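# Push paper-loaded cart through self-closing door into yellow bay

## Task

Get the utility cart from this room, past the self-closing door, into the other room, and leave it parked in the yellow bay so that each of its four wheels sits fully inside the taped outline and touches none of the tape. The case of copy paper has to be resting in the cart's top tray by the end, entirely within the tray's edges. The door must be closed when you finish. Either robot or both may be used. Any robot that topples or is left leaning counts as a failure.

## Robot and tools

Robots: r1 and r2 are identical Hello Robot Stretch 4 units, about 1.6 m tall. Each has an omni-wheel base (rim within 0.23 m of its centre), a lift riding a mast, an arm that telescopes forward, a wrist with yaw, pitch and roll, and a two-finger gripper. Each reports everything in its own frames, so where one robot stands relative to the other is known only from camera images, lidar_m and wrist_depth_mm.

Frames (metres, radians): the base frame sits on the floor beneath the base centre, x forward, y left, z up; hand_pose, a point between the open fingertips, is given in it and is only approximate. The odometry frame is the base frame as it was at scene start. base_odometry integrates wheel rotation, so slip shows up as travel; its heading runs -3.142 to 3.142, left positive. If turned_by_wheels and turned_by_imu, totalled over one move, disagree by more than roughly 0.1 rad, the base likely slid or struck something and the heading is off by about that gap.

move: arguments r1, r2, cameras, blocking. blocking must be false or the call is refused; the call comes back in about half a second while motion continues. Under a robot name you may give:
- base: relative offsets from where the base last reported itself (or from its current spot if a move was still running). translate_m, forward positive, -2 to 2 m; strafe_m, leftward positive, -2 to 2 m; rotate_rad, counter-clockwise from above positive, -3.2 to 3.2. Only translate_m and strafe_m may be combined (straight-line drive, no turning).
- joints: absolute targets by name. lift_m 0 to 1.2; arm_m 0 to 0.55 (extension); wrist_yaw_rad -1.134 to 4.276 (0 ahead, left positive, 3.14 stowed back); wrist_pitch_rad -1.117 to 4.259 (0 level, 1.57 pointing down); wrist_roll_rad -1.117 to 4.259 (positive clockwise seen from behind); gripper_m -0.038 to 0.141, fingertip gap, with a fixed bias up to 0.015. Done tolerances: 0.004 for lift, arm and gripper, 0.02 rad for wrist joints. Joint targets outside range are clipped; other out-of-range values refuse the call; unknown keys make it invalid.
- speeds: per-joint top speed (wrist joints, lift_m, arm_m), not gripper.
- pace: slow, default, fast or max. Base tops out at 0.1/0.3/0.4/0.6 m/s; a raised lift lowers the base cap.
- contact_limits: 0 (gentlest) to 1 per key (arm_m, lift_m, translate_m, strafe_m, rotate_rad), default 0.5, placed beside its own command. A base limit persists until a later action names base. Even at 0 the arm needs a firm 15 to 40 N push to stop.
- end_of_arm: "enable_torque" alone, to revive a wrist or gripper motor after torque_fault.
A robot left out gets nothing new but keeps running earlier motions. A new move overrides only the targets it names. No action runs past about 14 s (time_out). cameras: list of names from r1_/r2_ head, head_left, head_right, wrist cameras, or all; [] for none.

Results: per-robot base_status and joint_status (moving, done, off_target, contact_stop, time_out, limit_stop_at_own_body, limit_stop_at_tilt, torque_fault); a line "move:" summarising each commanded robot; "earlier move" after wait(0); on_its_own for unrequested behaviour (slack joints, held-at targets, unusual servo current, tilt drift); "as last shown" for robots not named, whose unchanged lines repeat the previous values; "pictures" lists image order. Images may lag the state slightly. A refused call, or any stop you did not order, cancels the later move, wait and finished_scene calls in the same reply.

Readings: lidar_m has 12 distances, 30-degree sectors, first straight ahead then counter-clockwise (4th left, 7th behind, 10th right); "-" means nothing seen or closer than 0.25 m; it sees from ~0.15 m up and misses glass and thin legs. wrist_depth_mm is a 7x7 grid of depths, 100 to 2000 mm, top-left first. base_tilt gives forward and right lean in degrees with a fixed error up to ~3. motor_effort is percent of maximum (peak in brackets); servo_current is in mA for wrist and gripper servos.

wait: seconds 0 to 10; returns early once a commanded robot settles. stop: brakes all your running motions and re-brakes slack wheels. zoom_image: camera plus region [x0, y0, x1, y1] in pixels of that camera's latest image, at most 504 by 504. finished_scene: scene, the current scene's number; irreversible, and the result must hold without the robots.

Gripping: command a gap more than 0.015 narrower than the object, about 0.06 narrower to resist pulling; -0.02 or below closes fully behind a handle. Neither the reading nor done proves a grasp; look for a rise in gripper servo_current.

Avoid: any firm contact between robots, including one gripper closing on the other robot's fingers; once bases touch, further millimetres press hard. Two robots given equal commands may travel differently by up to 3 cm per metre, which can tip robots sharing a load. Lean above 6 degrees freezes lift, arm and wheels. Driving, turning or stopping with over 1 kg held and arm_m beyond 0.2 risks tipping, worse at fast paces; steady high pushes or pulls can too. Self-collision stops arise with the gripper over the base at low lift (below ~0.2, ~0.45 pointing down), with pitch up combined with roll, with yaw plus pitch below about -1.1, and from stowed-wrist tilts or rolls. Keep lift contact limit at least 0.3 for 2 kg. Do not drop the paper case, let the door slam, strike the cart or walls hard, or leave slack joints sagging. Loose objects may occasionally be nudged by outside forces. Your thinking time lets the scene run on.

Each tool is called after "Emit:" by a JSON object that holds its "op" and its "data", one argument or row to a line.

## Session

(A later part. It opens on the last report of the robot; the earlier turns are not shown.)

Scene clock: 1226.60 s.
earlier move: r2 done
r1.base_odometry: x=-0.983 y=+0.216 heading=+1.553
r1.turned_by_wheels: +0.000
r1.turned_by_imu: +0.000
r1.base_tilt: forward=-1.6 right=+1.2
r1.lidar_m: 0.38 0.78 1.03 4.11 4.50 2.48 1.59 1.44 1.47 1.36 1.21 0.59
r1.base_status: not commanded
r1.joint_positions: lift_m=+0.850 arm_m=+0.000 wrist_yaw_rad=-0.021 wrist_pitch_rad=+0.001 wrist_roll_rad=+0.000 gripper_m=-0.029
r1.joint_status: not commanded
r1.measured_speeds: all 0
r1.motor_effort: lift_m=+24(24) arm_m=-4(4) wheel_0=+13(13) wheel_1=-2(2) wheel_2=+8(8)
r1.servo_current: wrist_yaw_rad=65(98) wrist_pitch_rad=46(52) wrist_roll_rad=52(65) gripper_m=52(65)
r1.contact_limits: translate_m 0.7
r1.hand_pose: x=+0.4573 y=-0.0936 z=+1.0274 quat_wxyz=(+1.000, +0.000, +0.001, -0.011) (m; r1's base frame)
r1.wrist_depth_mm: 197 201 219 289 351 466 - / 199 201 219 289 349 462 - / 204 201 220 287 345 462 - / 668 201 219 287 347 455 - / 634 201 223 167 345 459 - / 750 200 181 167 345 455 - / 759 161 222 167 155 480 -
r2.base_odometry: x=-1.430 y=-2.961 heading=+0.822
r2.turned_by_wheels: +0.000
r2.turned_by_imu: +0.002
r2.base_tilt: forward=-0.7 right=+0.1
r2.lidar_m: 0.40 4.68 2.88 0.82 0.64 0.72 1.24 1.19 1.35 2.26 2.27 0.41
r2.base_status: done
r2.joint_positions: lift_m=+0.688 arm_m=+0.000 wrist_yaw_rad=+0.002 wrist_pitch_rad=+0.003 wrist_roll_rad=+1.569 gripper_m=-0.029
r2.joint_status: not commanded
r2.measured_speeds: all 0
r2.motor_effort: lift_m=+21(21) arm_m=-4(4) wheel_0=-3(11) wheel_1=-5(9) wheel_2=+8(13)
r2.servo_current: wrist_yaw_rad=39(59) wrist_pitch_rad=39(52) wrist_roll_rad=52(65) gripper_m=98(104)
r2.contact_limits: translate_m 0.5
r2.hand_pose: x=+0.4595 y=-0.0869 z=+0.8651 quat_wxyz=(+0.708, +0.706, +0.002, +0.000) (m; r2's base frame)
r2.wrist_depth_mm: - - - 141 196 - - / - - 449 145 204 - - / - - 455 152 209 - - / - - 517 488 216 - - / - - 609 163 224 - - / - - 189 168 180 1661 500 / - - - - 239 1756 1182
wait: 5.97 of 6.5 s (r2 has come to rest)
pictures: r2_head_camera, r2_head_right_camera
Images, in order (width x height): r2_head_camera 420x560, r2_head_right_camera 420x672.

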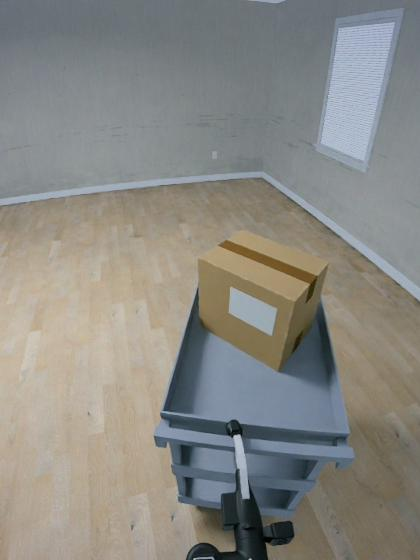

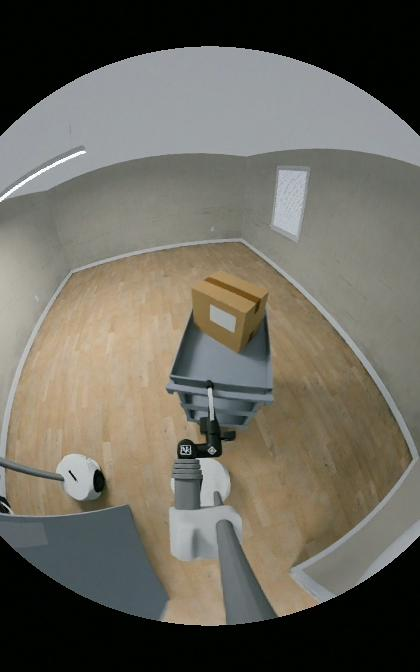

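Emit:
{"op": "move", "data": {
  "r2": {"base": {"rotate_rad": 0.32}, "pace": "slow", "contact_limits": {"rotate_rad": 0.5}},
  "blocking": false,
  "cameras": []
}}

Emit:
{"op": "wait", "data": {
  "seconds": 2.5,
  "cameras": ["r2_head_camera", "r2_head_right_camera", "r2_head_left_camera"]
}}

Scene clock: 1247.67 s.
move: r2 moving
r1: as last shown
r1.turned_by_imu: -0.001
r1.base_tilt: forward=-1.6 right=+1.3
r1.lidar_m: 0.38 0.79 1.03 4.12 4.55 2.51 1.61 1.45 1.47 1.34 1.22 0.58
r1.servo_current: wrist_yaw_rad=65(72) wrist_pitch_rad=33(46) wrist_roll_rad=46(65) gripper_m=59(59)
r1.contact_limits: translate_m 0.7
r1.wrist_depth_mm: 197 200 220 289 349 466 - / 200 200 219 289 347 462 - / 185 201 219 287 347 462 - / 185 201 218 287 345 462 - / 647 201 222 167 345 459 - / 741 200 181 167 345 455 - / 750 161 222 167 155 480 -
r2.base_odometry: x=-1.430 y=-2.961 heading=+0.946
r2.turned_by_wheels: +0.124
r2.turned_by_imu: +0.123
r2.base_tilt: forward=-0.6 right=+0.1
r2.lidar_m: 0.41 4.01 2.67 0.81 0.64 0.81 4.10 1.17 1.47 2.26 0.44 0.39
r2.base_status: rotate_rad moving
r2.joint_positions: lift_m=+0.688 arm_m=+0.000 wrist_yaw_rad=-0.008 wrist_pitch_rad=+0.003 wrist_roll_rad=+1.569 gripper_m=-0.029
r2.joint_status: not commanded
r2.measured_speeds: translate_m=+0.000 strafe_m=-0.001 rotate_rad=+0.492 lift_m=+0.000 arm_m=+0.000 wrist_yaw_rad=+0.000 wrist_pitch_rad=+0.000 wrist_roll_rad=+0.000
r2.motor_effort: lift_m=+21(21) arm_m=-4(4) wheel_0=-17(17) wheel_1=-10(10) wheel_2=-13(13)
r2.servo_current: wrist_yaw_rad=59(59) wrist_pitch_rad=46(46) wrist_roll_rad=52(52) gripper_m=98(104)
r2.contact_limits: rotate_rad 0.5
r2.hand_pose: x=+0.4586 y=-0.0896 z=+0.8651 quat_wxyz=(+0.708, +0.706, -0.002, -0.004) (m; r2's base frame)
r2.wrist_depth_mm: - - 455 131 183 - - / - 418 410 134 191 - - / - - 473 142 204 - - / - - 559 150 213 - - / - - - 159 224 1756 - / - - 185 168 181 1661 504 / - - - - 249 1618 1205
pictures: none
No camera images: "cameras" was empty.

Scene clock: 1248.60 s.
earlier move: r2 done
r1.base_odometry: x=-0.983 y=+0.216 heading=+1.553
r1.turned_by_wheels: +0.000
r1.turned_by_imu: +0.000
r1.base_tilt: forward=-1.6 right=+1.2
r1.lidar_m: 0.38 0.79 0.97 4.09 4.53 2.51 1.58 1.44 1.48 1.34 1.22 0.56
r1.base_status: not commanded
r1.joint_positions: lift_m=+0.850 arm_m=+0.000 wrist_yaw_rad=-0.021 wrist_pitch_rad=+0.001 wrist_roll_rad=+0.000 gripper_m=-0.029
r1.joint_status: not commanded
r1.measured_speeds: all 0
r1.motor_effort: lift_m=+24(24) arm_m=-3(4) wheel_0=+12(13) wheel_1=-1(2) wheel_2=+8(8)
r1.servo_current: wrist_yaw_rad=46(85) wrist_pitch_rad=46(52) wrist_roll_rad=52(65) gripper_m=59(65)
r1.contact_limits: translate_m 0.7
r1.hand_pose: x=+0.4573 y=-0.0936 z=+1.0274 quat_wxyz=(+1.000, +0.000, +0.001, -0.011) (m; r1's base frame)
r1.wrist_depth_mm: 186 202 220 289 349 466 - / 185 201 220 287 347 462 - / 185 201 218 286 345 459 - / 691 202 219 287 347 459 - / 661 200 222 167 345 459 - / 768 200 181 167 345 459 - / 768 161 222 166 155 484 -
r2.base_odometry: x=-1.430 y=-2.961 heading=+1.140
r2.turned_by_wheels: +0.195
r2.turned_by_imu: +0.190
r2.base_tilt: forward=-0.7 right=+0.1
r2.lidar_m: 0.45 3.27 0.85 0.63 0.66 0.95 1.22 1.20 1.75 2.27 0.33 0.33
r2.base_status: done
r2.joint_positions: lift_m=+0.688 arm_m=+0.000 wrist_yaw_rad=-0.002 wrist_pitch_rad=+0.003 wrist_roll_rad=+1.569 gripper_m=-0.029
r2.joint_status: not commanded
r2.measured_speeds: all 0
r2.motor_effort: lift_m=+21(21) arm_m=-4(4) wheel_0=-3(17) wheel_1=-5(10) wheel_2=-7(13)
r2.servo_current: wrist_yaw_rad=59(59) wrist_pitch_rad=39(46) wrist_roll_rad=52(52) gripper_m=91(104)
r2.contact_limits: rotate_rad 0.5
r2.hand_pose: x=+0.4591 y=-0.0881 z=+0.8651 quat_wxyz=(+0.708, +0.706, +0.000, -0.002) (m; r2's base frame)
r2.wrist_depth_mm: - 382 373 - 132 135 - / - - 466 - 147 147 - / - - - - 165 - - / - - - 103 187 1430 521 / - - - 122 215 1618 469 / - - 183 144 179 1618 1229 / - - - - 327 332 334
wait: 0.93 of 2.5 s (r2 has come to rest)
pictures: r2_head_camera, r2_head_left_camera, r2_head_right_camera
Images, in order (width x height): r2_head_camera 420x560, r2_head_left_camera 420x672, r2_head_right_camera 420x672.

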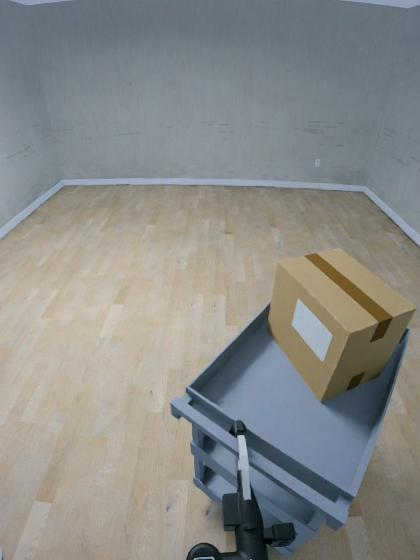

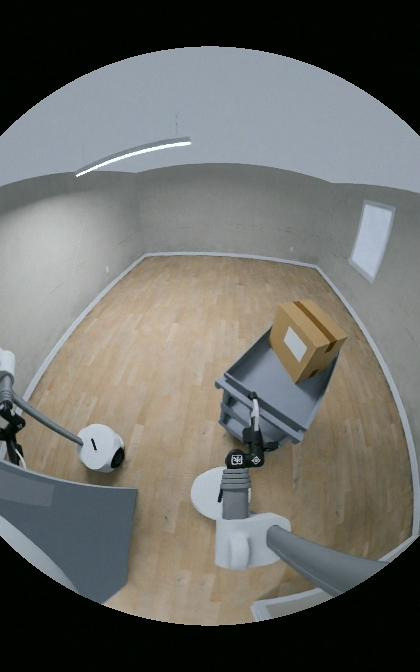

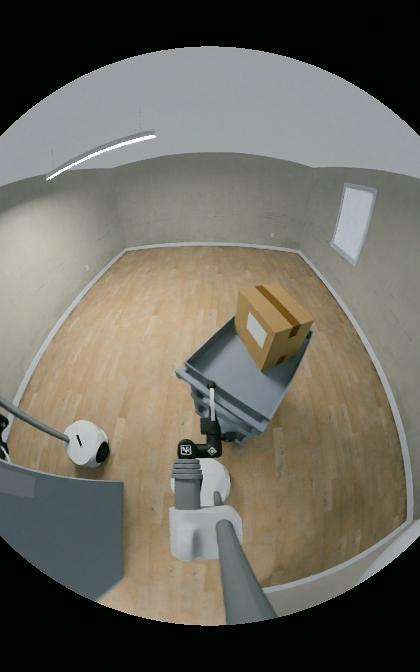

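Emit:
{"op": "move", "data": {
  "r2": {"base": {"translate_m": -0.35, "strafe_m": 0.22}, "pace": "slow", "contact_limits": {"translate_m": 0.5}},
  "blocking": false,
  "cameras": []
}}

Emit:
{"op": "wait", "data": {
  "seconds": 5.5,
  "cameras": []
}}

Emit:
{"op": "move", "data": {
  "r2": {"base": {"translate_m": -0.5}, "pace": "slow", "contact_limits": {"translate_m": 0.5}},
  "blocking": false,
  "cameras": []
}}

Emit:
{"op": "wait", "data": {
  "seconds": 6.5,
  "cameras": ["r2_head_camera", "r2_head_right_camera"]
}}

Scene clock: 1260.80 s.
move: r2 moving
r1: as last shown
r1.turned_by_imu: -0.001
r1.lidar_m: 0.37 0.80 0.93 4.12 4.53 2.52 1.61 1.45 1.47 1.36 1.22 0.57
r1.motor_effort: lift_m=+24(24) arm_m=-4(4) wheel_0=+12(13) wheel_1=-2(2) wheel_2=+8(8)
r1.servo_current: wrist_yaw_rad=59(72) wrist_pitch_rad=39(52) wrist_roll_rad=52(59) gripper_m=59(59)
r1.contact_limits: translate_m 0.7
r1.wrist_depth_mm: 196 202 219 290 347 462 - / 199 202 218 289 349 462 - / 203 201 220 289 347 459 - / 699 200 219 287 345 455 - / 661 201 223 167 345 455 - / 759 200 181 167 345 455 - / 759 161 222 167 155 484 -
r2.base_odometry: x=-1.441 y=-2.969 heading=+1.140
r2.turned_by_wheels: +0.000
r2.turned_by_imu: +0.001
r2.base_tilt: forward=-0.7 right=+0.1
r2.lidar_m: 0.44 3.27 0.83 0.61 0.65 0.94 1.22 1.21 1.75 2.26 0.35 0.34
r2.base_status: translate_m moving; strafe_m moving
r2.joint_positions: lift_m=+0.688 arm_m=+0.000 wrist_yaw_rad=-0.002 wrist_pitch_rad=+0.003 wrist_roll_rad=+1.569 gripper_m=-0.029
r2.joint_status: not commanded
r2.measured_speeds: translate_m=-0.047 strafe_m=+0.029 rotate_rad=-0.001 lift_m=+0.000 arm_m=+0.000 wrist_yaw_rad=+0.000 wrist_pitch_rad=+0.000 wrist_roll_rad=+0.000
r2.motor_effort: lift_m=+21(21) arm_m=-4(4) wheel_0=-14(14) wheel_1=+2(5) wheel_2=+8(10)
r2.servo_current: wrist_yaw_rad=39(59) wrist_pitch_rad=33(46) wrist_roll_rad=39(59) gripper_m=98(104)
r2.contact_limits: translate_m 0.5
r2.hand_pose: x=+0.4591 y=-0.0881 z=+0.8651 quat_wxyz=(+0.708, +0.706, +0.000, -0.002) (m; r2's base frame)
r2.wrist_depth_mm: - 387 375 - 137 - - / - - 469 - 151 - - / - - - - 168 - - / - - - 111 190 1397 512 / - - - 128 218 1661 477 / - - 185 150 179 1661 1182 / - - - - 327 334 332
pictures: none
No camera images: "cameras" was empty.

Scene clock: 1265.60 s.
earlier move: r2 done
r1.base_odometry: x=-0.983 y=+0.216 heading=+1.553
r1.turned_by_wheels: +0.000
r1.turned_by_imu: +0.000
r1.base_tilt: forward=-1.6 right=+1.2
r1.lidar_m: 0.39 0.69 0.74 4.12 4.54 2.47 1.59 1.45 1.47 1.34 1.20 0.57
r1.base_status: not commanded
r1.joint_positions: lift_m=+0.850 arm_m=+0.000 wrist_yaw_rad=-0.021 wrist_pitch_rad=+0.001 wrist_roll_rad=+0.000 gripper_m=-0.029
r1.joint_status: not commanded
r1.measured_speeds: all 0
r1.motor_effort: lift_m=+24(24) arm_m=-3(4) wheel_0=+13(13) wheel_1=-2(2) wheel_2=+8(8)
r1.servo_current: wrist_yaw_rad=59(85) wrist_pitch_rad=46(52) wrist_roll_rad=46(65) gripper_m=59(59)
r1.contact_limits: translate_m 0.7
r1.hand_pose: x=+0.4573 y=-0.0936 z=+1.0274 quat_wxyz=(+1.000, +0.000, +0.001, -0.011) (m; r1's base frame)
r1.wrist_depth_mm: 198 201 220 289 349 466 - / 200 201 219 287 349 462 - / 203 200 218 287 347 462 - / - 201 218 289 345 455 - / - 200 222 167 343 459 - / 603 200 180 167 345 455 - / 569 160 221 167 155 480 -
r2.base_odometry: x=-1.776 y=-3.188 heading=+1.141
r2.turned_by_wheels: +0.001
r2.turned_by_imu: +0.001
r2.base_tilt: forward=-0.7 right=+0.1
r2.lidar_m: 0.44 0.82 0.42 0.41 0.42 0.65 3.76 0.96 1.21 2.41 0.36 0.36
r2.base_status: done
r2.joint_positions: lift_m=+0.688 arm_m=+0.000 wrist_yaw_rad=+0.000 wrist_pitch_rad=+0.003 wrist_roll_rad=+1.569 gripper_m=-0.029
r2.joint_status: not commanded
r2.measured_speeds: all 0
r2.motor_effort: lift_m=+21(21) arm_m=-4(4) wheel_0=-3(16) wheel_1=+4(7) wheel_2=+7(12)
r2.servo_current: wrist_yaw_rad=39(65) wrist_pitch_rad=39(46) wrist_roll_rad=52(65) gripper_m=98(104)
r2.contact_limits: translate_m 0.5
r2.hand_pose: x=+0.4593 y=-0.0874 z=+0.8651 quat_wxyz=(+0.708, +0.706, +0.001, -0.001) (m; r2's base frame)
r2.wrist_depth_mm: - 364 366 - - - - / - 488 442 - - - - / - - 569 105 172 - - / - - - 116 192 564 535 / - - - 132 217 1661 480 / - - 186 151 180 1618 1205 / - - - - 319 322 329
wait: 4.80 of 5.5 s (r2 has come to rest)
pictures: none
No camera images: "cameras" was empty.

Scene clock: 1266.10 s.
move: r2 moving
r1: as last shown
r1.lidar_m: 0.39 0.70 0.75 4.13 4.55 2.50 1.59 1.44 1.49 1.35 1.23 0.60
r1.motor_effort: lift_m=+24(24) arm_m=-3(4) wheel_0=+12(13) wheel_1=-2(2) wheel_2=+8(8)
r1.servo_current: wrist_yaw_rad=52(72) wrist_pitch_rad=52(52) wrist_roll_rad=59(59) gripper_m=59(65)
r1.contact_limits: translate_m 0.7
r1.wrist_depth_mm: 198 202 219 287 349 462 - / 200 201 218 289 347 466 - / 203 201 218 287 345 462 - / - 200 218 286 345 455 - / - 200 223 167 347 459 - / 597 200 181 167 343 452 - / 569 161 223 166 155 480 -
r2.base_odometry: x=-1.781 y=-3.199 heading=+1.141
r2.turned_by_wheels: +0.000
r2.turned_by_imu: +0.000
r2.base_tilt: forward=-0.7 right=+0.1
r2.lidar_m: 0.45 0.82 0.45 0.40 0.44 0.61 3.76 0.95 1.17 2.44 0.36 0.35
r2.base_status: translate_m moving
r2.joint_positions: lift_m=+0.688 arm_m=+0.000 wrist_yaw_rad=+0.001 wrist_pitch_rad=+0.003 wrist_roll_rad=+1.569 gripper_m=-0.029
r2.joint_status: not commanded
r2.measured_speeds: translate_m=-0.050 strafe_m=+0.000 rotate_rad=-0.001 lift_m=+0.000 arm_m=+0.000 wrist_yaw_rad=+0.002 wrist_pitch_rad=+0.000 wrist_roll_rad=+0.000
r2.motor_effort: lift_m=+21(21) arm_m=-4(4) wheel_0=-3(9) wheel_1=-4(7) wheel_2=+13(13)
r2.servo_current: wrist_yaw_rad=59(59) wrist_pitch_rad=46(46) wrist_roll_rad=65(65) gripper_m=104(104)
r2.contact_limits: translate_m 0.5
r2.hand_pose: x=+0.4594 y=-0.0872 z=+0.8651 quat_wxyz=(+0.708, +0.706, +0.001, -0.001) (m; r2's base frame)
r2.wrist_depth_mm: - 364 364 - - - - / - 484 442 - - - - / - - 569 106 173 - - / - - - 118 193 564 - / - - - 133 217 1661 484 / - - 186 152 180 1618 1205 / - - - - 317 320 325
pictures: none
No camera images: "cameras" was empty.

Scene clock: 1271.87 s.
earlier move: r2 done
r1.base_odometry: x=-0.983 y=+0.216 heading=+1.553
r1.turned_by_wheels: +0.000
r1.turned_by_imu: +0.000
r1.base_tilt: forward=-1.6 right=+1.2
r1.lidar_m: 0.39 0.71 0.74 4.10 4.55 2.49 1.58 1.45 1.48 1.34 1.22 0.59
r1.base_status: not commanded
r1.joint_positions: lift_m=+0.850 arm_m=+0.000 wrist_yaw_rad=-0.021 wrist_pitch_rad=+0.001 wrist_roll_rad=+0.000 gripper_m=-0.029
r1.joint_status: not commanded
r1.measured_speeds: all 0
r1.motor_effort: lift_m=+24(24) arm_m=-4(4) wheel_0=+13(13) wheel_1=-2(2) wheel_2=+8(8)
r1.servo_current: wrist_yaw_rad=52(78) wrist_pitch_rad=46(52) wrist_roll_rad=46(72) gripper_m=46(65)
r1.contact_limits: translate_m 0.7
r1.hand_pose: x=+0.4573 y=-0.0936 z=+1.0274 quat_wxyz=(+1.000, +0.000, +0.001, -0.011) (m; r1's base frame)
r1.wrist_depth_mm: 198 200 219 287 349 462 - / 200 202 219 290 347 462 - / 203 201 219 287 347 459 - / 615 202 220 287 347 455 - / 621 201 223 167 345 459 - / 640 200 180 167 343 455 - / 496 160 222 167 155 480 -
r2.base_odometry: x=-1.984 y=-3.642 heading=+1.141
r2.turned_by_wheels: -0.001
r2.turned_by_imu: +0.001
r2.base_tilt: forward=-0.6 right=+0.1
r2.lidar_m: 0.41 0.60 0.45 0.42 0.46 3.29 3.24 3.39 0.60 1.57 2.58 0.41
r2.base_status: done
r2.joint_positions: lift_m=+0.688 arm_m=+0.000 wrist_yaw_rad=+0.003 wrist_pitch_rad=+0.003 wrist_roll_rad=+1.569 gripper_m=-0.029
r2.joint_status: not commanded
r2.measured_speeds: all 0
r2.motor_effort: lift_m=+21(21) arm_m=-3(4) wheel_0=-5(10) wheel_1=-5(8) wheel_2=+6(14)
r2.servo_current: wrist_yaw_rad=33(59) wrist_pitch_rad=39(46) wrist_roll_rad=52(65) gripper_m=98(104)
r2.contact_limits: translate_m 0.5
r2.hand_pose: x=+0.4596 y=-0.0865 z=+0.8651 quat_wxyz=(+0.708, +0.706, +0.002, +0.000) (m; r2's base frame)
r2.wrist_depth_mm: - - - 150 206 661 - / - - 500 154 211 788 - / - 466 449 158 216 798 - / - - 508 161 221 809 - / - - 580 166 227 - - / - - 190 169 181 1661 - / - - - - 236 1618 1138
wait: 5.77 of 6.5 s (r2 has come to rest)
pictures: r2_head_camera, r2_head_right_camera
Images, in order (width x height): r2_head_camera 420x560, r2_head_right_camera 420x672.

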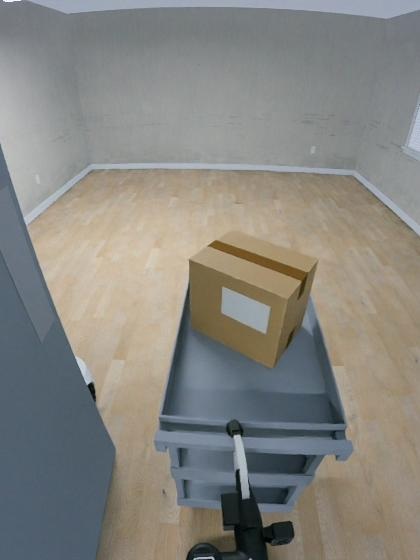

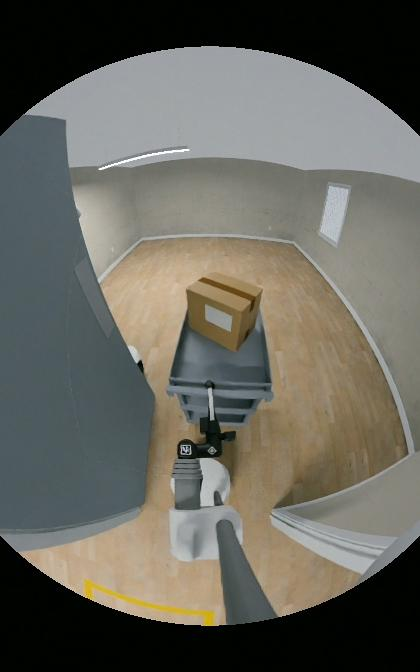

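Emit:
{"op": "move", "data": {
  "r2": {"base":{"translate_m":-0.5},"pace":"slow"},
  "blocking": false,
  "cameras": []
}}

Emit:
{"op": "wait", "data": {
  "seconds": 6,
  "cameras": ["r2_head_camera","r2_head_right_camera","r2_head_left_camera"]
}}

Scene clock: 1298.20 s.
move: r2 moving
r1: as last shown
r1.turned_by_imu: -0.002
r1.base_tilt: forward=-1.6 right=+1.3
r1.lidar_m: 0.38 0.71 0.76 4.13 4.53 2.50 1.60 1.46 1.48 1.34 1.22 0.59
r1.motor_effort: lift_m=+24(24) arm_m=-3(4) wheel_0=+12(13) wheel_1=-2(2) wheel_2=+8(8)
r1.servo_current: wrist_yaw_rad=72(78) wrist_pitch_rad=46(46) wrist_roll_rad=52(65) gripper_m=59(59)
r1.contact_limits: translate_m 0.7
r1.wrist_depth_mm: 197 201 218 289 351 466 - / 200 202 219 289 349 466 - / 203 202 220 287 347 459 - / 609 202 218 286 347 455 - / 597 201 223 167 345 455 - / 621 200 181 167 345 455 - / 500 160 222 167 155 480 -
r2.base_odometry: x=-1.989 y=-3.653 heading=+1.141
r2.turned_by_wheels: +0.000
r2.turned_by_imu: +0.004
r2.base_tilt: forward=-0.7 right=+0.1
r2.lidar_m: 0.40 0.61 0.45 0.42 0.46 3.27 3.21 3.36 0.58 1.51 2.58 0.41
r2.base_status: translate_m moving
r2.joint_positions: lift_m=+0.688 arm_m=+0.000 wrist_yaw_rad=+0.003 wrist_pitch_rad=+0.003 wrist_roll_rad=+1.569 gripper_m=-0.029
r2.joint_status: not commanded
r2.measured_speeds: translate_m=-0.050 strafe_m=+0.000 rotate_rad=+0.000 lift_m=+0.000 arm_m=+0.000 wrist_yaw_rad=+0.000 wrist_pitch_rad=+0.000 wrist_roll_rad=+0.000
r2.motor_effort: lift_m=+21(21) arm_m=-4(4) wheel_0=-7(9) wheel_1=-6(7) wheel_2=+10(12)
r2.servo_current: wrist_yaw_rad=52(52) wrist_pitch_rad=46(46) wrist_roll_rad=46(52) gripper_m=98(104)
r2.hand_pose: x=+0.4596 y=-0.0865 z=+0.8651 quat_wxyz=(+0.708, +0.706, +0.002, +0.000) (m; r2's base frame)
r2.wrist_depth_mm: - - - 152 208 676 - / - - 508 155 213 778 - / - 469 445 159 216 798 - / - - 500 163 221 788 - / - - 574 166 227 - - / - - 190 169 182 1618 - / - - - - 236 1618 1138
pictures: none
No camera images: "cameras" was empty.

Scene clock: 1303.97 s.
earlier move: r2 done
r1.base_odometry: x=-0.983 y=+0.216 heading=+1.553
r1.turned_by_wheels: +0.000
r1.turned_by_imu: +0.000
r1.base_tilt: forward=-1.6 right=+1.3
r1.lidar_m: 0.37 0.90 3.30 4.10 4.53 2.49 1.59 1.45 1.47 1.35 1.22 0.59
r1.base_status: not commanded
r1.joint_positions: lift_m=+0.850 arm_m=+0.000 wrist_yaw_rad=-0.021 wrist_pitch_rad=+0.001 wrist_roll_rad=+0.000 gripper_m=-0.029
r1.joint_status: not commanded
r1.measured_speeds: all 0
r1.motor_effort: lift_m=+24(24) arm_m=-3(4) wheel_0=+12(13) wheel_1=-2(2) wheel_2=+8(8)
r1.servo_current: wrist_yaw_rad=65(91) wrist_pitch_rad=46(52) wrist_roll_rad=59(72) gripper_m=52(65)
r1.contact_limits: translate_m 0.7
r1.hand_pose: x=+0.4573 y=-0.0936 z=+1.0274 quat_wxyz=(+1.000, +0.000, +0.001, -0.011) (m; r1's base frame)
r1.wrist_depth_mm: 197 200 219 287 349 466 - / 200 201 220 290 349 462 - / 203 201 219 287 347 455 - / - 200 219 287 343 455 - / - 200 223 167 345 455 - / - 200 180 167 345 455 - / - 160 221 167 155 480 -
r2.base_odometry: x=-2.192 y=-4.096 heading=+1.141
r2.turned_by_wheels: +0.000
r2.turned_by_imu: +0.002
r2.base_tilt: forward=-0.7 right=+0.1
r2.lidar_m: 0.35 0.42 0.50 0.54 2.54 2.76 2.72 2.92 2.38 0.49 0.51 0.47
r2.base_status: done
r2.joint_positions: lift_m=+0.688 arm_m=+0.000 wrist_yaw_rad=+0.003 wrist_pitch_rad=+0.003 wrist_roll_rad=+1.569 gripper_m=-0.029
r2.joint_status: not commanded
r2.measured_speeds: all 0
r2.motor_effort: lift_m=+21(21) arm_m=-4(4) wheel_0=-3(10) wheel_1=-4(8) wheel_2=+8(13)
r2.servo_current: wrist_yaw_rad=46(65) wrist_pitch_rad=39(52) wrist_roll_rad=59(65) gripper_m=91(104)
r2.hand_pose: x=+0.4596 y=-0.0865 z=+0.8651 quat_wxyz=(+0.708, +0.706, +0.002, +0.000) (m; r2's base frame)
r2.wrist_depth_mm: - - - 297 310 340 336 / - - - 219 285 1708 1255 / - - - 204 268 1921 539 / - - - 190 253 854 - / - - 477 181 238 - - / - - 186 170 181 - - / - - 500 - 216 - -
wait: 5.77 of 6 s (r2 has come to rest)
pictures: r2_head_camera, r2_head_left_camera, r2_head_right_camera
Images, in order (width x height): r2_head_camera 420x560, r2_head_left_camera 420x672, r2_head_right_camera 420x672.

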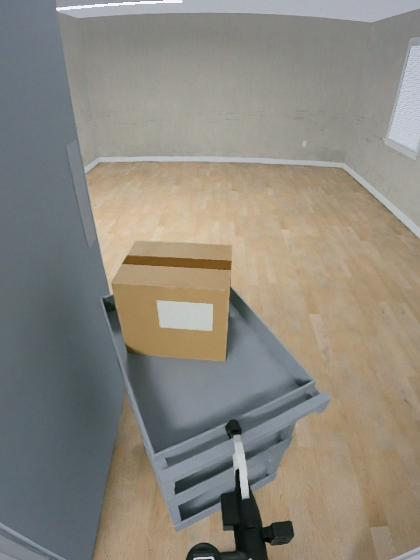

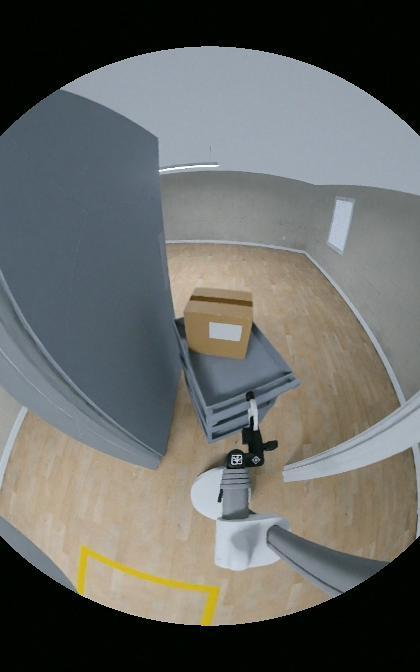

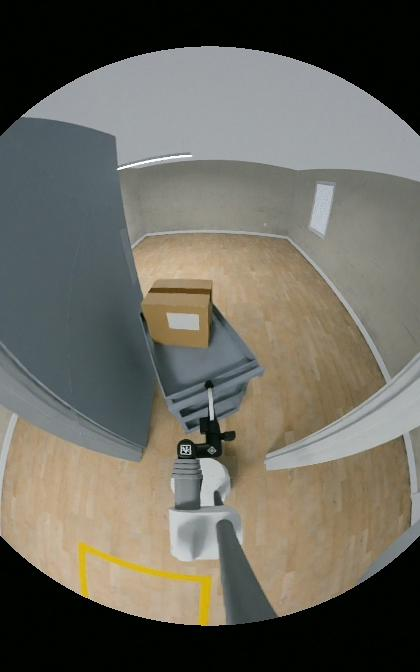

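Emit:
{"op": "zoom_image", "data": {
  "camera": "r2_head_camera",
  "region": [0, 200, 340, 560]
}}

Emit:
{"op": "zoom_image", "data": {
  "camera": "r2_head_left_camera",
  "region": [60, 220, 340, 620]
}}

Emit:
{"op": "wait", "data": {
  "seconds": 0,
  "cameras": ["r1_head_camera","r1_head_right_camera","r1_head_left_camera"]
}}

Scaled by 1.400 from the camera's 420x560 image, which has a finer 1200x1600 frame.

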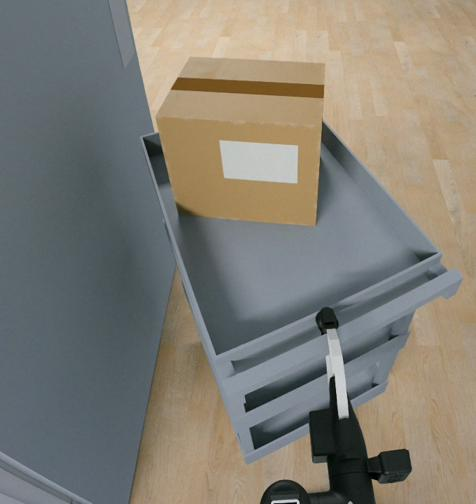

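Scaled by 1.260 from the camera's 420x672 image, which has a finer 600x960 frame.

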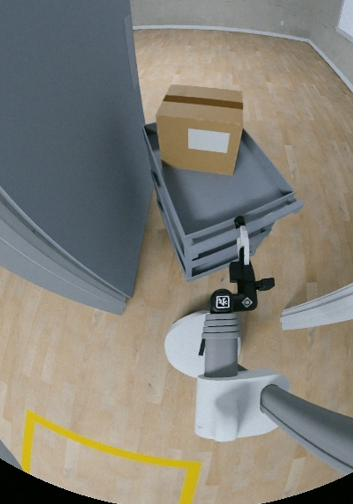

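Scene clock: 1325.30 s.
r1.base_odometry: x=-0.983 y=+0.216 heading=+1.553
r1.turned_by_wheels: +0.000
r1.turned_by_imu: -0.001
r1.base_tilt: forward=-1.6 right=+1.2
r1.lidar_m: 0.39 0.90 3.30 4.09 4.56 2.47 1.61 1.43 1.49 1.34 1.22 0.58
r1.base_status: not commanded
r1.joint_positions: lift_m=+0.850 arm_m=+0.000 wrist_yaw_rad=-0.021 wrist_pitch_rad=+0.001 wrist_roll_rad=+0.000 gripper_m=-0.029
r1.joint_status: not commanded
r1.measured_speeds: all 0
r1.motor_effort: lift_m=+24(24) arm_m=-4(4) wheel_0=+12(13) wheel_1=-2(2) wheel_2=+8(8)
r1.servo_current: wrist_yaw_rad=72(91) wrist_pitch_rad=46(52) wrist_roll_rad=46(72) gripper_m=59(65)
r1.contact_limits: translate_m 0.7
r1.hand_pose: x=+0.4573 y=-0.0936 z=+1.0274 quat_wxyz=(+1.000, +0.000, +0.001, -0.011) (m; r1's base frame)
r1.wrist_depth_mm: 198 201 218 289 349 462 - / 199 200 220 290 349 466 - / 203 200 220 287 347 459 - / - 200 219 286 345 462 - / - 200 223 167 347 462 - / - 200 181 167 347 459 - / - 160 222 166 155 480 -
r2.base_odometry: x=-2.192 y=-4.096 heading=+1.141
r2.turned_by_wheels: +0.000
r2.turned_by_imu: +0.003
r2.base_tilt: forward=-0.7 right=+0.1
r2.lidar_m: 0.34 0.42 0.50 0.53 2.53 2.77 2.71 2.90 2.42 0.49 0.52 0.47
r2.base_status: done
r2.joint_positions: lift_m=+0.688 arm_m=+0.000 wrist_yaw_rad=+0.003 wrist_pitch_rad=+0.003 wrist_roll_rad=+1.569 gripper_m=-0.029
r2.joint_status: not commanded
r2.measured_speeds: all 0
r2.motor_effort: lift_m=+21(21) arm_m=-4(4) wheel_0=-2(10) wheel_1=-4(8) wheel_2=+8(13)
r2.servo_current: wrist_yaw_rad=46(65) wrist_pitch_rad=33(52) wrist_roll_rad=33(65) gripper_m=98(104)
r2.hand_pose: x=+0.4596 y=-0.0865 z=+0.8651 quat_wxyz=(+0.708, +0.706, +0.002, +0.000) (m; r2's base frame)
r2.wrist_depth_mm: - - - 297 312 338 336 / - - - 220 285 1708 1255 / - - - 205 268 1863 544 / - - - 190 251 854 - / - - 477 181 238 - - / - - 185 170 181 - - / - - 504 - 215 - -
pictures: r1_head_camera, r1_head_left_camera, r1_head_right_camera
Images, in order (width x height): r1_head_camera 420x560, r1_head_left_camera 420x672, r1_head_right_camera 420x672.

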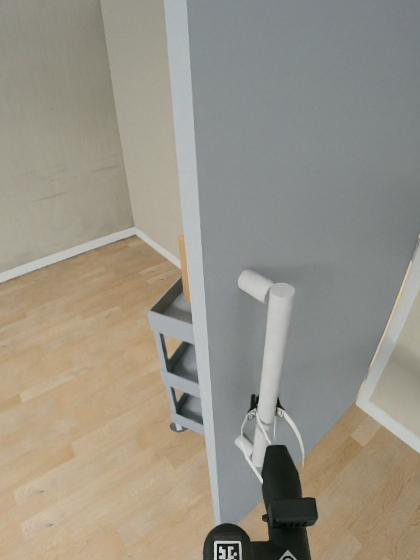

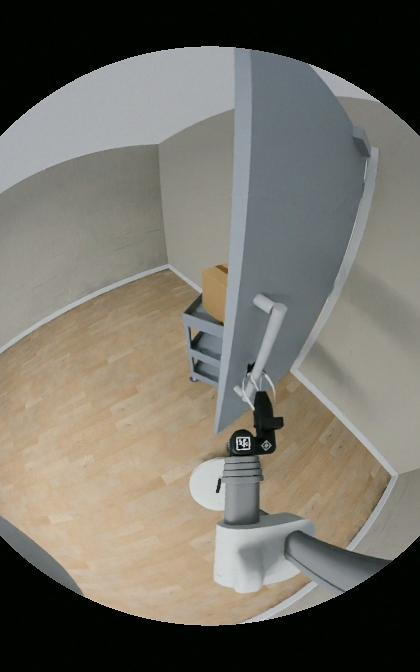

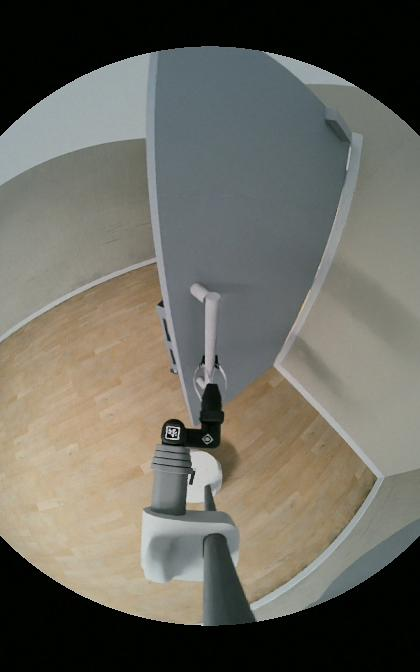

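Emit:
{"op": "move", "data": {
  "r2": {"base":{"translate_m":-0.25},"pace":"slow"},
  "blocking": false,
  "cameras": []
}}

Emit:
{"op": "wait", "data": {
  "seconds": 4,
  "cameras": ["r2_head_camera","r2_head_left_camera"]
}}

Scene clock: 1339.33 s.
move: r2 moving
r1: as last shown
r1.base_tilt: forward=-1.5 right=+1.2
r1.lidar_m: 0.37 0.93 3.30 4.11 4.54 2.49 1.61 1.46 1.48 1.35 1.22 0.60
r1.motor_effort: lift_m=+24(24) arm_m=-4(4) wheel_0=+13(13) wheel_1=-2(2) wheel_2=+8(8)
r1.servo_current: wrist_yaw_rad=65(65) wrist_pitch_rad=39(52) wrist_roll_rad=33(65) gripper_m=52(52)
r1.contact_limits: translate_m 0.7
r1.wrist_depth_mm: 197 201 220 289 349 466 - / 200 201 220 287 347 462 - / 204 201 219 287 345 455 - / - 201 218 286 345 462 - / - 200 224 167 345 455 - / - 200 181 167 343 455 - / - 161 221 167 155 480 -
r2.base_odometry: x=-2.197 y=-4.107 heading=+1.141
r2.turned_by_wheels: +0.000
r2.turned_by_imu: +0.002
r2.base_tilt: forward=-0.7 right=+0.1
r2.lidar_m: 0.34 0.41 0.52 0.55 2.54 2.75 2.71 2.91 2.40 0.50 0.50 0.46
r2.base_status: translate_m moving
r2.joint_positions: lift_m=+0.688 arm_m=+0.000 wrist_yaw_rad=+0.003 wrist_pitch_rad=+0.003 wrist_roll_rad=+1.569 gripper_m=-0.029
r2.joint_status: not commanded
r2.measured_speeds: translate_m=-0.049 strafe_m=+0.000 rotate_rad=+0.000 lift_m=+0.000 arm_m=+0.000 wrist_yaw_rad=+0.000 wrist_pitch_rad=+0.000 wrist_roll_rad=+0.000
r2.motor_effort: lift_m=+21(21) arm_m=-4(4) wheel_0=-4(7) wheel_1=-4(6) wheel_2=+12(14)
r2.servo_current: wrist_yaw_rad=46(65) wrist_pitch_rad=39(46) wrist_roll_rad=65(65) gripper_m=98(104)
r2.hand_pose: x=+0.4596 y=-0.0865 z=+0.8651 quat_wxyz=(+0.708, +0.706, +0.002, +0.000) (m; r2's base frame)
r2.wrist_depth_mm: - - - 298 310 338 338 / - - - 278 287 1756 1229 / - - - 204 267 1808 539 / - - - 189 252 854 - / - - 473 181 237 - - / - - 185 170 181 - - / - - 500 - 216 - -
pictures: none
No camera images: "cameras" was empty.

Scene clock: 1342.60 s.
earlier move: r2 done
r1.base_odometry: x=-0.983 y=+0.216 heading=+1.553
r1.turned_by_wheels: +0.000
r1.turned_by_imu: +0.000
r1.base_tilt: forward=-1.6 right=+1.2
r1.lidar_m: 0.38 3.21 3.27 4.12 4.54 2.50 1.58 1.46 1.48 1.34 1.22 0.58
r1.base_status: not commanded
r1.joint_positions: lift_m=+0.850 arm_m=+0.000 wrist_yaw_rad=-0.021 wrist_pitch_rad=+0.001 wrist_roll_rad=+0.000 gripper_m=-0.029
r1.joint_status: not commanded
r1.measured_speeds: all 0
r1.motor_effort: lift_m=+24(24) arm_m=-3(4) wheel_0=+12(13) wheel_1=-2(2) wheel_2=+8(8)
r1.servo_current: wrist_yaw_rad=52(85) wrist_pitch_rad=46(52) wrist_roll_rad=65(72) gripper_m=59(65)
r1.contact_limits: translate_m 0.7
r1.hand_pose: x=+0.4574 y=-0.0936 z=+1.0274 quat_wxyz=(+1.000, +0.000, +0.001, -0.011) (m; r1's base frame)
r1.wrist_depth_mm: 201 200 218 287 349 459 - / 202 200 217 287 347 462 - / - 200 218 286 345 462 - / - 200 219 167 345 459 - / - 200 223 166 345 459 - / - 200 181 167 345 455 - / - 160 221 167 155 484 -
r2.base_odometry: x=-2.296 y=-4.323 heading=+1.141
r2.turned_by_wheels: +0.000
r2.turned_by_imu: +0.001
r2.base_tilt: forward=-0.7 right=+0.0
r2.lidar_m: 0.31 0.37 0.63 2.07 2.57 2.52 2.46 2.66 2.40 1.03 0.59 0.47
r2.base_status: done
r2.joint_positions: lift_m=+0.688 arm_m=+0.000 wrist_yaw_rad=+0.004 wrist_pitch_rad=+0.003 wrist_roll_rad=+1.569 gripper_m=-0.029
r2.joint_status: not commanded
r2.measured_speeds: all 0
r2.motor_effort: lift_m=+21(21) arm_m=-4(4) wheel_0=+0(9) wheel_1=-4(8) wheel_2=+8(14)
r2.servo_current: wrist_yaw_rad=59(65) wrist_pitch_rad=39(46) wrist_roll_rad=39(65) gripper_m=98(104)
r2.hand_pose: x=+0.4597 y=-0.0863 z=+0.8651 quat_wxyz=(+0.708, +0.706, +0.002, +0.000) (m; r2's base frame)
r2.wrist_depth_mm: - - - 317 - 1708 1182 / - - - 334 351 373 370 / - - - 285 304 1708 504 / - - - 206 268 1756 - / - - - 186 244 732 - / - - 184 168 180 - - / - - 462 - 210 126 -
wait: 3.27 of 4 s (r2 has come to rest)
pictures: r2_head_camera, r2_head_left_camera
Images, in order (width x height): r2_head_camera 420x560, r2_head_left_camera 420x672.

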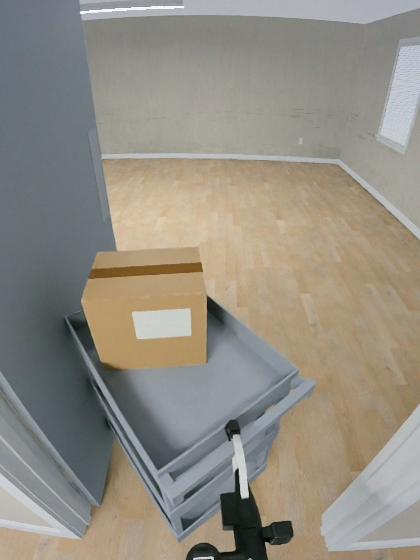

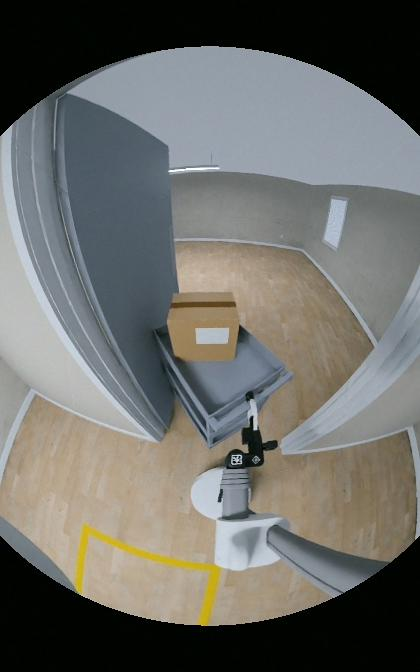

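Emit:
{"op": "move", "data": {
  "r2": {"base":{"translate_m":-0.08,"strafe_m":0.16},"pace":"slow","contact_limits":{"translate_m":0.5}},
  "blocking": false,
  "cameras": []
}}

Emit:
{"op": "wait", "data": {
  "seconds": 4,
  "cameras": ["r2_head_camera","r2_head_left_camera"]
}}

Scene clock: 1379.03 s.
move: r2 moving
r1: as last shown
r1.turned_by_imu: -0.002
r1.lidar_m: 0.39 3.23 3.31 4.11 4.53 2.49 1.60 1.46 1.49 1.34 1.21 0.62
r1.motor_effort: lift_m=+24(24) arm_m=-4(4) wheel_0=+12(13) wheel_1=-2(2) wheel_2=+8(8)
r1.servo_current: wrist_yaw_rad=78(78) wrist_pitch_rad=39(46) wrist_roll_rad=52(65) gripper_m=52(59)
r1.contact_limits: translate_m 0.7
r1.wrist_depth_mm: 202 200 218 287 349 462 - / 204 200 219 287 347 462 - / - 200 219 287 347 459 - / - 200 218 167 345 459 - / - 201 223 167 345 459 - / - 199 181 167 345 459 - / - 161 221 166 155 484 -
r2.base_odometry: x=-2.309 y=-4.324 heading=+1.142
r2.turned_by_wheels: +0.000
r2.turned_by_imu: +0.006
r2.base_tilt: forward=-0.7 right=+0.0
r2.lidar_m: 0.30 0.39 0.62 2.07 2.57 2.51 2.46 2.61 2.38 1.04 0.56 0.50
r2.base_status: translate_m moving; strafe_m moving
r2.joint_positions: lift_m=+0.688 arm_m=+0.000 wrist_yaw_rad=+0.004 wrist_pitch_rad=+0.003 wrist_roll_rad=+1.569 gripper_m=-0.029
r2.joint_status: not commanded
r2.measured_speeds: translate_m=-0.023 strafe_m=+0.044 rotate_rad=-0.003 lift_m=+0.000 arm_m=+0.000 wrist_yaw_rad=-0.014 wrist_pitch_rad=+0.000 wrist_roll_rad=+0.000
r2.motor_effort: lift_m=+21(21) arm_m=-4(4) wheel_0=-4(11) wheel_1=+7(8) wheel_2=+9(11)
r2.servo_current: wrist_yaw_rad=39(65) wrist_pitch_rad=46(46) wrist_roll_rad=46(52) gripper_m=91(104)
r2.contact_limits: translate_m 0.5
r2.hand_pose: x=+0.4596 y=-0.0864 z=+0.8651 quat_wxyz=(+0.708, +0.706, +0.002, +0.000) (m; r2's base frame)
r2.wrist_depth_mm: - - - 319 - 1708 1182 / - - - 332 349 373 373 / - - - 286 303 1808 504 / - - - 204 266 1756 - / - - - 186 243 741 - / - - 183 167 179 - - / - - 459 - 208 202 -
pictures: none
No camera images: "cameras" was empty.

Scene clock: 1381.60 s.
earlier move: r2 done
r1.base_odometry: x=-0.983 y=+0.216 heading=+1.553
r1.turned_by_wheels: +0.000
r1.turned_by_imu: +0.000
r1.base_tilt: forward=-1.6 right=+1.2
r1.lidar_m: 0.39 3.22 3.28 4.11 4.54 2.51 1.57 1.43 1.46 1.34 1.22 0.57
r1.base_status: not commanded
r1.joint_positions: lift_m=+0.850 arm_m=+0.000 wrist_yaw_rad=-0.021 wrist_pitch_rad=+0.001 wrist_roll_rad=+0.000 gripper_m=-0.029
r1.joint_status: not commanded
r1.measured_speeds: all 0
r1.motor_effort: lift_m=+24(24) arm_m=-4(4) wheel_0=+12(13) wheel_1=-2(2) wheel_2=+8(8)
r1.servo_current: wrist_yaw_rad=39(78) wrist_pitch_rad=39(52) wrist_roll_rad=52(65) gripper_m=59(65)
r1.contact_limits: translate_m 0.7
r1.hand_pose: x=+0.4574 y=-0.0936 z=+1.0274 quat_wxyz=(+1.000, +0.000, +0.001, -0.011) (m; r1's base frame)
r1.wrist_depth_mm: 202 200 218 289 347 466 - / 202 200 217 287 349 466 - / - 200 219 286 347 462 - / - 200 218 167 345 459 - / - 200 222 167 345 455 - / - 200 181 167 345 459 - / - 161 221 167 156 480 -
r2.base_odometry: x=-2.475 y=-4.329 heading=+1.141
r2.turned_by_wheels: -0.001
r2.turned_by_imu: -0.002
r2.base_tilt: forward=-0.7 right=+0.1
r2.lidar_m: 0.32 0.59 0.69 2.25 2.40 2.43 2.36 2.56 2.53 1.32 0.76 0.45
r2.base_status: done
r2.joint_positions: lift_m=+0.688 arm_m=+0.000 wrist_yaw_rad=-0.007 wrist_pitch_rad=+0.003 wrist_roll_rad=+1.569 gripper_m=-0.029
r2.joint_status: not commanded
r2.measured_speeds: all 0
r2.motor_effort: lift_m=+21(21) arm_m=-4(4) wheel_0=-8(15) wheel_1=+5(8) wheel_2=+2(11)
r2.servo_current: wrist_yaw_rad=59(65) wrist_pitch_rad=39(46) wrist_roll_rad=46(59) gripper_m=85(104)
r2.contact_limits: translate_m 0.5
r2.hand_pose: x=+0.4587 y=-0.0894 z=+0.8651 quat_wxyz=(+0.708, +0.706, -0.001, -0.003) (m; r2's base frame)
r2.wrist_depth_mm: - - - 220 289 1618 1182 / - - - 206 272 1756 1182 / - - - 193 256 1808 - / - - 603 183 243 809 - / - - 477 176 232 820 - / - - 186 166 182 - - / - - 521 - 213 - -
wait: 2.57 of 4 s (r2 has come to rest)
pictures: r2_head_camera, r2_head_left_camera
Images, in order (width x height): r2_head_camera 420x560, r2_head_left_camera 420x672.

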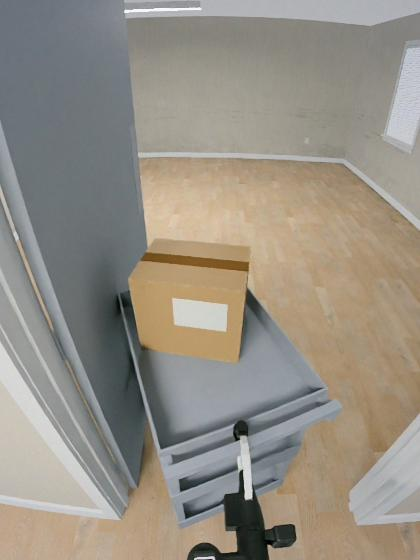

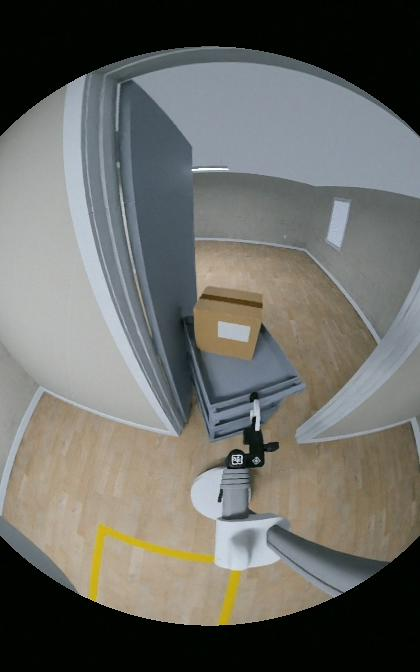

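Emit:
{"op": "move", "data": {
  "r2": {"base":{"translate_m":-0.22,"strafe_m":-0.06},"pace":"slow","contact_limits":{"translate_m":0.5}},
  "blocking": false,
  "cameras": []
}}

Emit:
{"op": "wait", "data": {
  "seconds": 4,
  "cameras": ["r2_head_camera"]
}}

Scene clock: 1396.83 s.
move: r2 moving
r1: as last shown
r1.turned_by_imu: -0.001
r1.lidar_m: 0.37 3.21 3.30 4.12 4.55 2.50 1.57 1.45 1.47 1.37 1.21 0.59
r1.motor_effort: lift_m=+24(24) arm_m=-3(4) wheel_0=+12(13) wheel_1=-2(2) wheel_2=+8(8)
r1.servo_current: wrist_yaw_rad=72(78) wrist_pitch_rad=46(52) wrist_roll_rad=65(65) gripper_m=59(59)
r1.contact_limits: translate_m 0.7
r1.wrist_depth_mm: 202 200 218 286 349 466 - / - 200 217 287 347 462 - / - 201 219 287 345 462 - / - 201 218 167 345 455 - / - 200 224 166 345 455 - / - 199 180 168 345 455 - / - 161 221 167 155 484 -
r2.base_odometry: x=-2.477 y=-4.342 heading=+1.141
r2.turned_by_wheels: +0.000
r2.turned_by_imu: +0.002
r2.base_tilt: forward=-0.6 right=+0.0
r2.lidar_m: 0.34 0.59 0.73 2.25 2.42 2.42 2.37 2.54 2.52 1.33 0.76 0.46
r2.base_status: translate_m moving; strafe_m moving
r2.joint_positions: lift_m=+0.688 arm_m=+0.000 wrist_yaw_rad=-0.003 wrist_pitch_rad=+0.003 wrist_roll_rad=+1.569 gripper_m=-0.029
r2.joint_status: not commanded
r2.measured_speeds: translate_m=-0.048 strafe_m=-0.013 rotate_rad=+0.001 lift_m=+0.000 arm_m=+0.000 wrist_yaw_rad=+0.018 wrist_pitch_rad=+0.000 wrist_roll_rad=+0.000
r2.motor_effort: lift_m=+21(21) arm_m=-4(4) wheel_0=-7(12) wheel_1=-8(8) wheel_2=+10(10)
r2.servo_current: wrist_yaw_rad=46(59) wrist_pitch_rad=46(46) wrist_roll_rad=52(59) gripper_m=91(98)
r2.contact_limits: translate_m 0.5
r2.hand_pose: x=+0.4591 y=-0.0882 z=+0.8651 quat_wxyz=(+0.708, +0.706, +0.000, -0.002) (m; r2's base frame)
r2.wrist_depth_mm: - - - 215 282 1618 1182 / - - - 204 268 1808 512 / - - - 193 254 1618 - / - - 549 183 244 - - / - - 484 175 232 820 - / - - 186 168 180 - - / - - 521 - 215 - -
pictures: none
No camera images: "cameras" was empty.

Scene clock: 1399.87 s.
earlier move: r2 done
r1.base_odometry: x=-0.983 y=+0.216 heading=+1.553
r1.turned_by_wheels: +0.000
r1.turned_by_imu: +0.000
r1.base_tilt: forward=-1.6 right=+1.2
r1.lidar_m: 0.38 3.23 3.30 4.11 4.52 2.51 1.58 1.44 1.48 1.34 1.19 0.57
r1.base_status: not commanded
r1.joint_positions: lift_m=+0.850 arm_m=+0.000 wrist_yaw_rad=-0.021 wrist_pitch_rad=+0.001 wrist_roll_rad=+0.000 gripper_m=-0.029
r1.joint_status: not commanded
r1.measured_speeds: all 0
r1.motor_effort: lift_m=+24(24) arm_m=-4(4) wheel_0=+12(13) wheel_1=-2(2) wheel_2=+8(8)
r1.servo_current: wrist_yaw_rad=59(85) wrist_pitch_rad=46(52) wrist_roll_rad=52(72) gripper_m=52(65)
r1.contact_limits: translate_m 0.7
r1.hand_pose: x=+0.4574 y=-0.0936 z=+1.0274 quat_wxyz=(+1.000, +0.000, +0.001, -0.011) (m; r1's base frame)
r1.wrist_depth_mm: - 200 219 289 347 462 - / - 202 218 287 345 462 - / - 200 218 287 345 452 - / - 200 218 167 345 459 - / - 200 224 167 345 459 - / - 200 181 168 343 455 - / - 161 222 166 155 484 -
r2.base_odometry: x=-2.512 y=-4.554 heading=+1.141
r2.turned_by_wheels: +0.000
r2.turned_by_imu: +0.001
r2.base_tilt: forward=-0.7 right=+0.1
r2.lidar_m: 0.33 0.42 1.03 2.33 2.50 2.23 2.15 2.33 2.46 1.93 0.85 0.43
r2.base_status: done
r2.joint_positions: lift_m=+0.688 arm_m=+0.000 wrist_yaw_rad=+0.005 wrist_pitch_rad=+0.003 wrist_roll_rad=+1.569 gripper_m=-0.029
r2.joint_status: not commanded
r2.measured_speeds: all 0
r2.motor_effort: lift_m=+21(21) arm_m=-4(4) wheel_0=+0(12) wheel_1=-4(10) wheel_2=+7(17)
r2.servo_current: wrist_yaw_rad=39(65) wrist_pitch_rad=46(52) wrist_roll_rad=59(59) gripper_m=91(104)
r2.contact_limits: translate_m 0.5
r2.hand_pose: x=+0.4597 y=-0.0860 z=+0.8651 quat_wxyz=(+0.708, +0.706, +0.003, +0.001) (m; r2's base frame)
r2.wrist_depth_mm: - - - 216 286 1618 1182 / - - - 206 270 1708 517 / - - - 193 257 1708 - / - - 549 185 245 - - / - - 480 178 235 809 - / - 504 187 170 180 - - / - - 521 - 217 - -
wait: 3.03 of 4 s (r2 has come to rest)
pictures: r2_head_camera
Images, in order (width x height): r2_head_camera 420x560.

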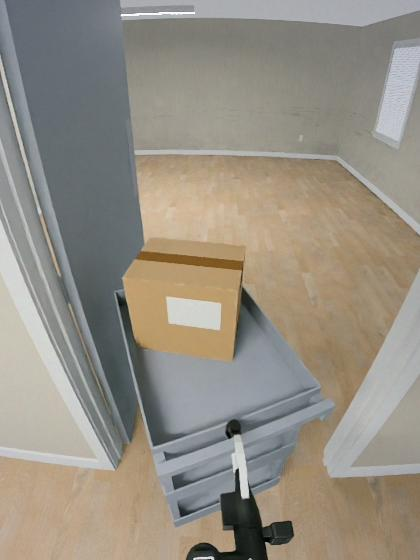

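Emit:
{"op": "move", "data": {
  "r2": {"base":{"translate_m":-0.3,"strafe_m":-0.08},"pace":"slow","contact_limits":{"translate_m":0.5}},
  "blocking": false,
  "cameras": []
}}

Emit:
{"op": "wait", "data": {
  "seconds": 5,
  "cameras": ["r2_head_camera"]
}}

Scene clock: 1407.13 s.
move: r2 moving
r1: as last shown
r1.lidar_m: 0.38 3.22 3.29 4.12 4.54 2.50 1.61 1.44 1.47 1.34 1.22 0.59
r1.motor_effort: lift_m=+24(24) arm_m=-3(4) wheel_0=+12(13) wheel_1=-2(2) wheel_2=+8(8)
r1.servo_current: wrist_yaw_rad=59(72) wrist_pitch_rad=39(52) wrist_roll_rad=46(65) gripper_m=52(59)
r1.contact_limits: translate_m 0.7
r1.wrist_depth_mm: - 200 219 289 347 462 - / - 200 217 287 349 459 - / - 201 218 289 345 459 - / - 200 217 167 345 459 - / - 200 223 166 345 459 - / - 200 181 167 343 462 - / - 160 222 167 155 480 -
r2.base_odometry: x=-2.514 y=-4.567 heading=+1.141
r2.turned_by_wheels: +0.000
r2.turned_by_imu: +0.001
r2.base_tilt: forward=-0.7 right=+0.0
r2.lidar_m: 0.34 0.42 1.07 2.32 2.49 2.20 2.15 2.29 2.46 1.98 0.84 0.46
r2.base_status: translate_m moving; strafe_m moving
r2.joint_positions: lift_m=+0.688 arm_m=+0.000 wrist_yaw_rad=+0.005 wrist_pitch_rad=+0.003 wrist_roll_rad=+1.569 gripper_m=-0.029
r2.joint_status: not commanded
r2.measured_speeds: translate_m=-0.049 strafe_m=-0.014 rotate_rad=+0.002 lift_m=+0.000 arm_m=+0.000 wrist_yaw_rad=+0.000 wrist_pitch_rad=+0.000 wrist_roll_rad=+0.000
r2.motor_effort: lift_m=+21(21) arm_m=-4(4) wheel_0=-2(5) wheel_1=-7(8) wheel_2=+11(14)
r2.servo_current: wrist_yaw_rad=39(65) wrist_pitch_rad=39(46) wrist_roll_rad=52(52) gripper_m=98(104)
r2.contact_limits: translate_m 0.5
r2.hand_pose: x=+0.4597 y=-0.0860 z=+0.8651 quat_wxyz=(+0.708, +0.706, +0.003, +0.001) (m; r2's base frame)
r2.wrist_depth_mm: - - - 279 287 1576 1182 / - - - 206 268 1756 517 / - - - 193 256 1708 - / - - 554 185 246 788 - / - - 480 179 235 809 - / - 500 187 170 182 - - / - - 521 - 219 - -
pictures: none
No camera images: "cameras" was empty.

Scene clock: 1411.00 s.
earlier move: r2 done
r1.base_odometry: x=-0.983 y=+0.216 heading=+1.553
r1.turned_by_wheels: +0.000
r1.turned_by_imu: +0.000
r1.base_tilt: forward=-1.6 right=+1.2
r1.lidar_m: 0.39 3.23 3.28 4.11 4.55 2.50 1.62 1.46 1.48 1.34 1.23 0.58
r1.base_status: not commanded
r1.joint_positions: lift_m=+0.850 arm_m=+0.000 wrist_yaw_rad=-0.021 wrist_pitch_rad=+0.001 wrist_roll_rad=+0.000 gripper_m=-0.029
r1.joint_status: not commanded
r1.measured_speeds: all 0
r1.motor_effort: lift_m=+24(24) arm_m=-4(4) wheel_0=+12(13) wheel_1=-2(2) wheel_2=+8(8)
r1.servo_current: wrist_yaw_rad=46(85) wrist_pitch_rad=39(52) wrist_roll_rad=52(72) gripper_m=52(65)
r1.contact_limits: translate_m 0.7
r1.hand_pose: x=+0.4574 y=-0.0936 z=+1.0274 quat_wxyz=(+1.000, +0.000, +0.001, -0.011) (m; r1's base frame)
r1.wrist_depth_mm: - 200 218 287 347 462 - / - 200 218 289 347 462 - / - 201 217 287 345 459 - / - 201 217 167 345 455 - / - 201 223 166 347 455 - / - 200 180 167 343 462 - / - 161 223 167 155 480 -
r2.base_odometry: x=-2.564 y=-4.860 heading=+1.141
r2.turned_by_wheels: +0.000
r2.turned_by_imu: +0.001
r2.base_tilt: forward=-0.6 right=+0.1
r2.lidar_m: 0.35 0.45 1.49 2.43 2.47 1.91 1.86 2.01 2.35 2.30 1.26 0.44
r2.base_status: done
r2.joint_positions: lift_m=+0.688 arm_m=+0.000 wrist_yaw_rad=+0.005 wrist_pitch_rad=+0.003 wrist_roll_rad=+1.569 gripper_m=-0.029
r2.joint_status: not commanded
r2.measured_speeds: all 0
r2.motor_effort: lift_m=+21(21) arm_m=-4(4) wheel_0=-3(7) wheel_1=-4(8) wheel_2=+6(14)
r2.servo_current: wrist_yaw_rad=46(65) wrist_pitch_rad=39(52) wrist_roll_rad=39(65) gripper_m=91(104)
r2.contact_limits: translate_m 0.5
r2.hand_pose: x=+0.4597 y=-0.0860 z=+0.8651 quat_wxyz=(+0.708, +0.706, +0.003, +0.001) (m; r2's base frame)
r2.wrist_depth_mm: - - - 290 297 1397 1078 / - - - 211 277 1708 1182 / - - - 197 263 1808 - / - - 615 187 248 866 - / - - 480 180 236 798 - / - 496 186 168 182 - - / - - 508 - 216 - -
wait: 3.87 of 5 s (r2 has come to rest)
pictures: r2_head_camera
Images, in order (width x height): r2_head_camera 420x560.

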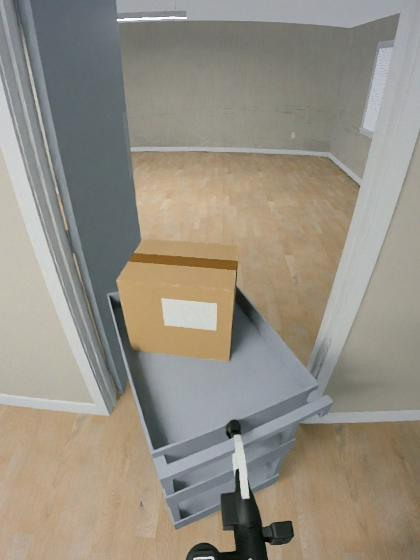

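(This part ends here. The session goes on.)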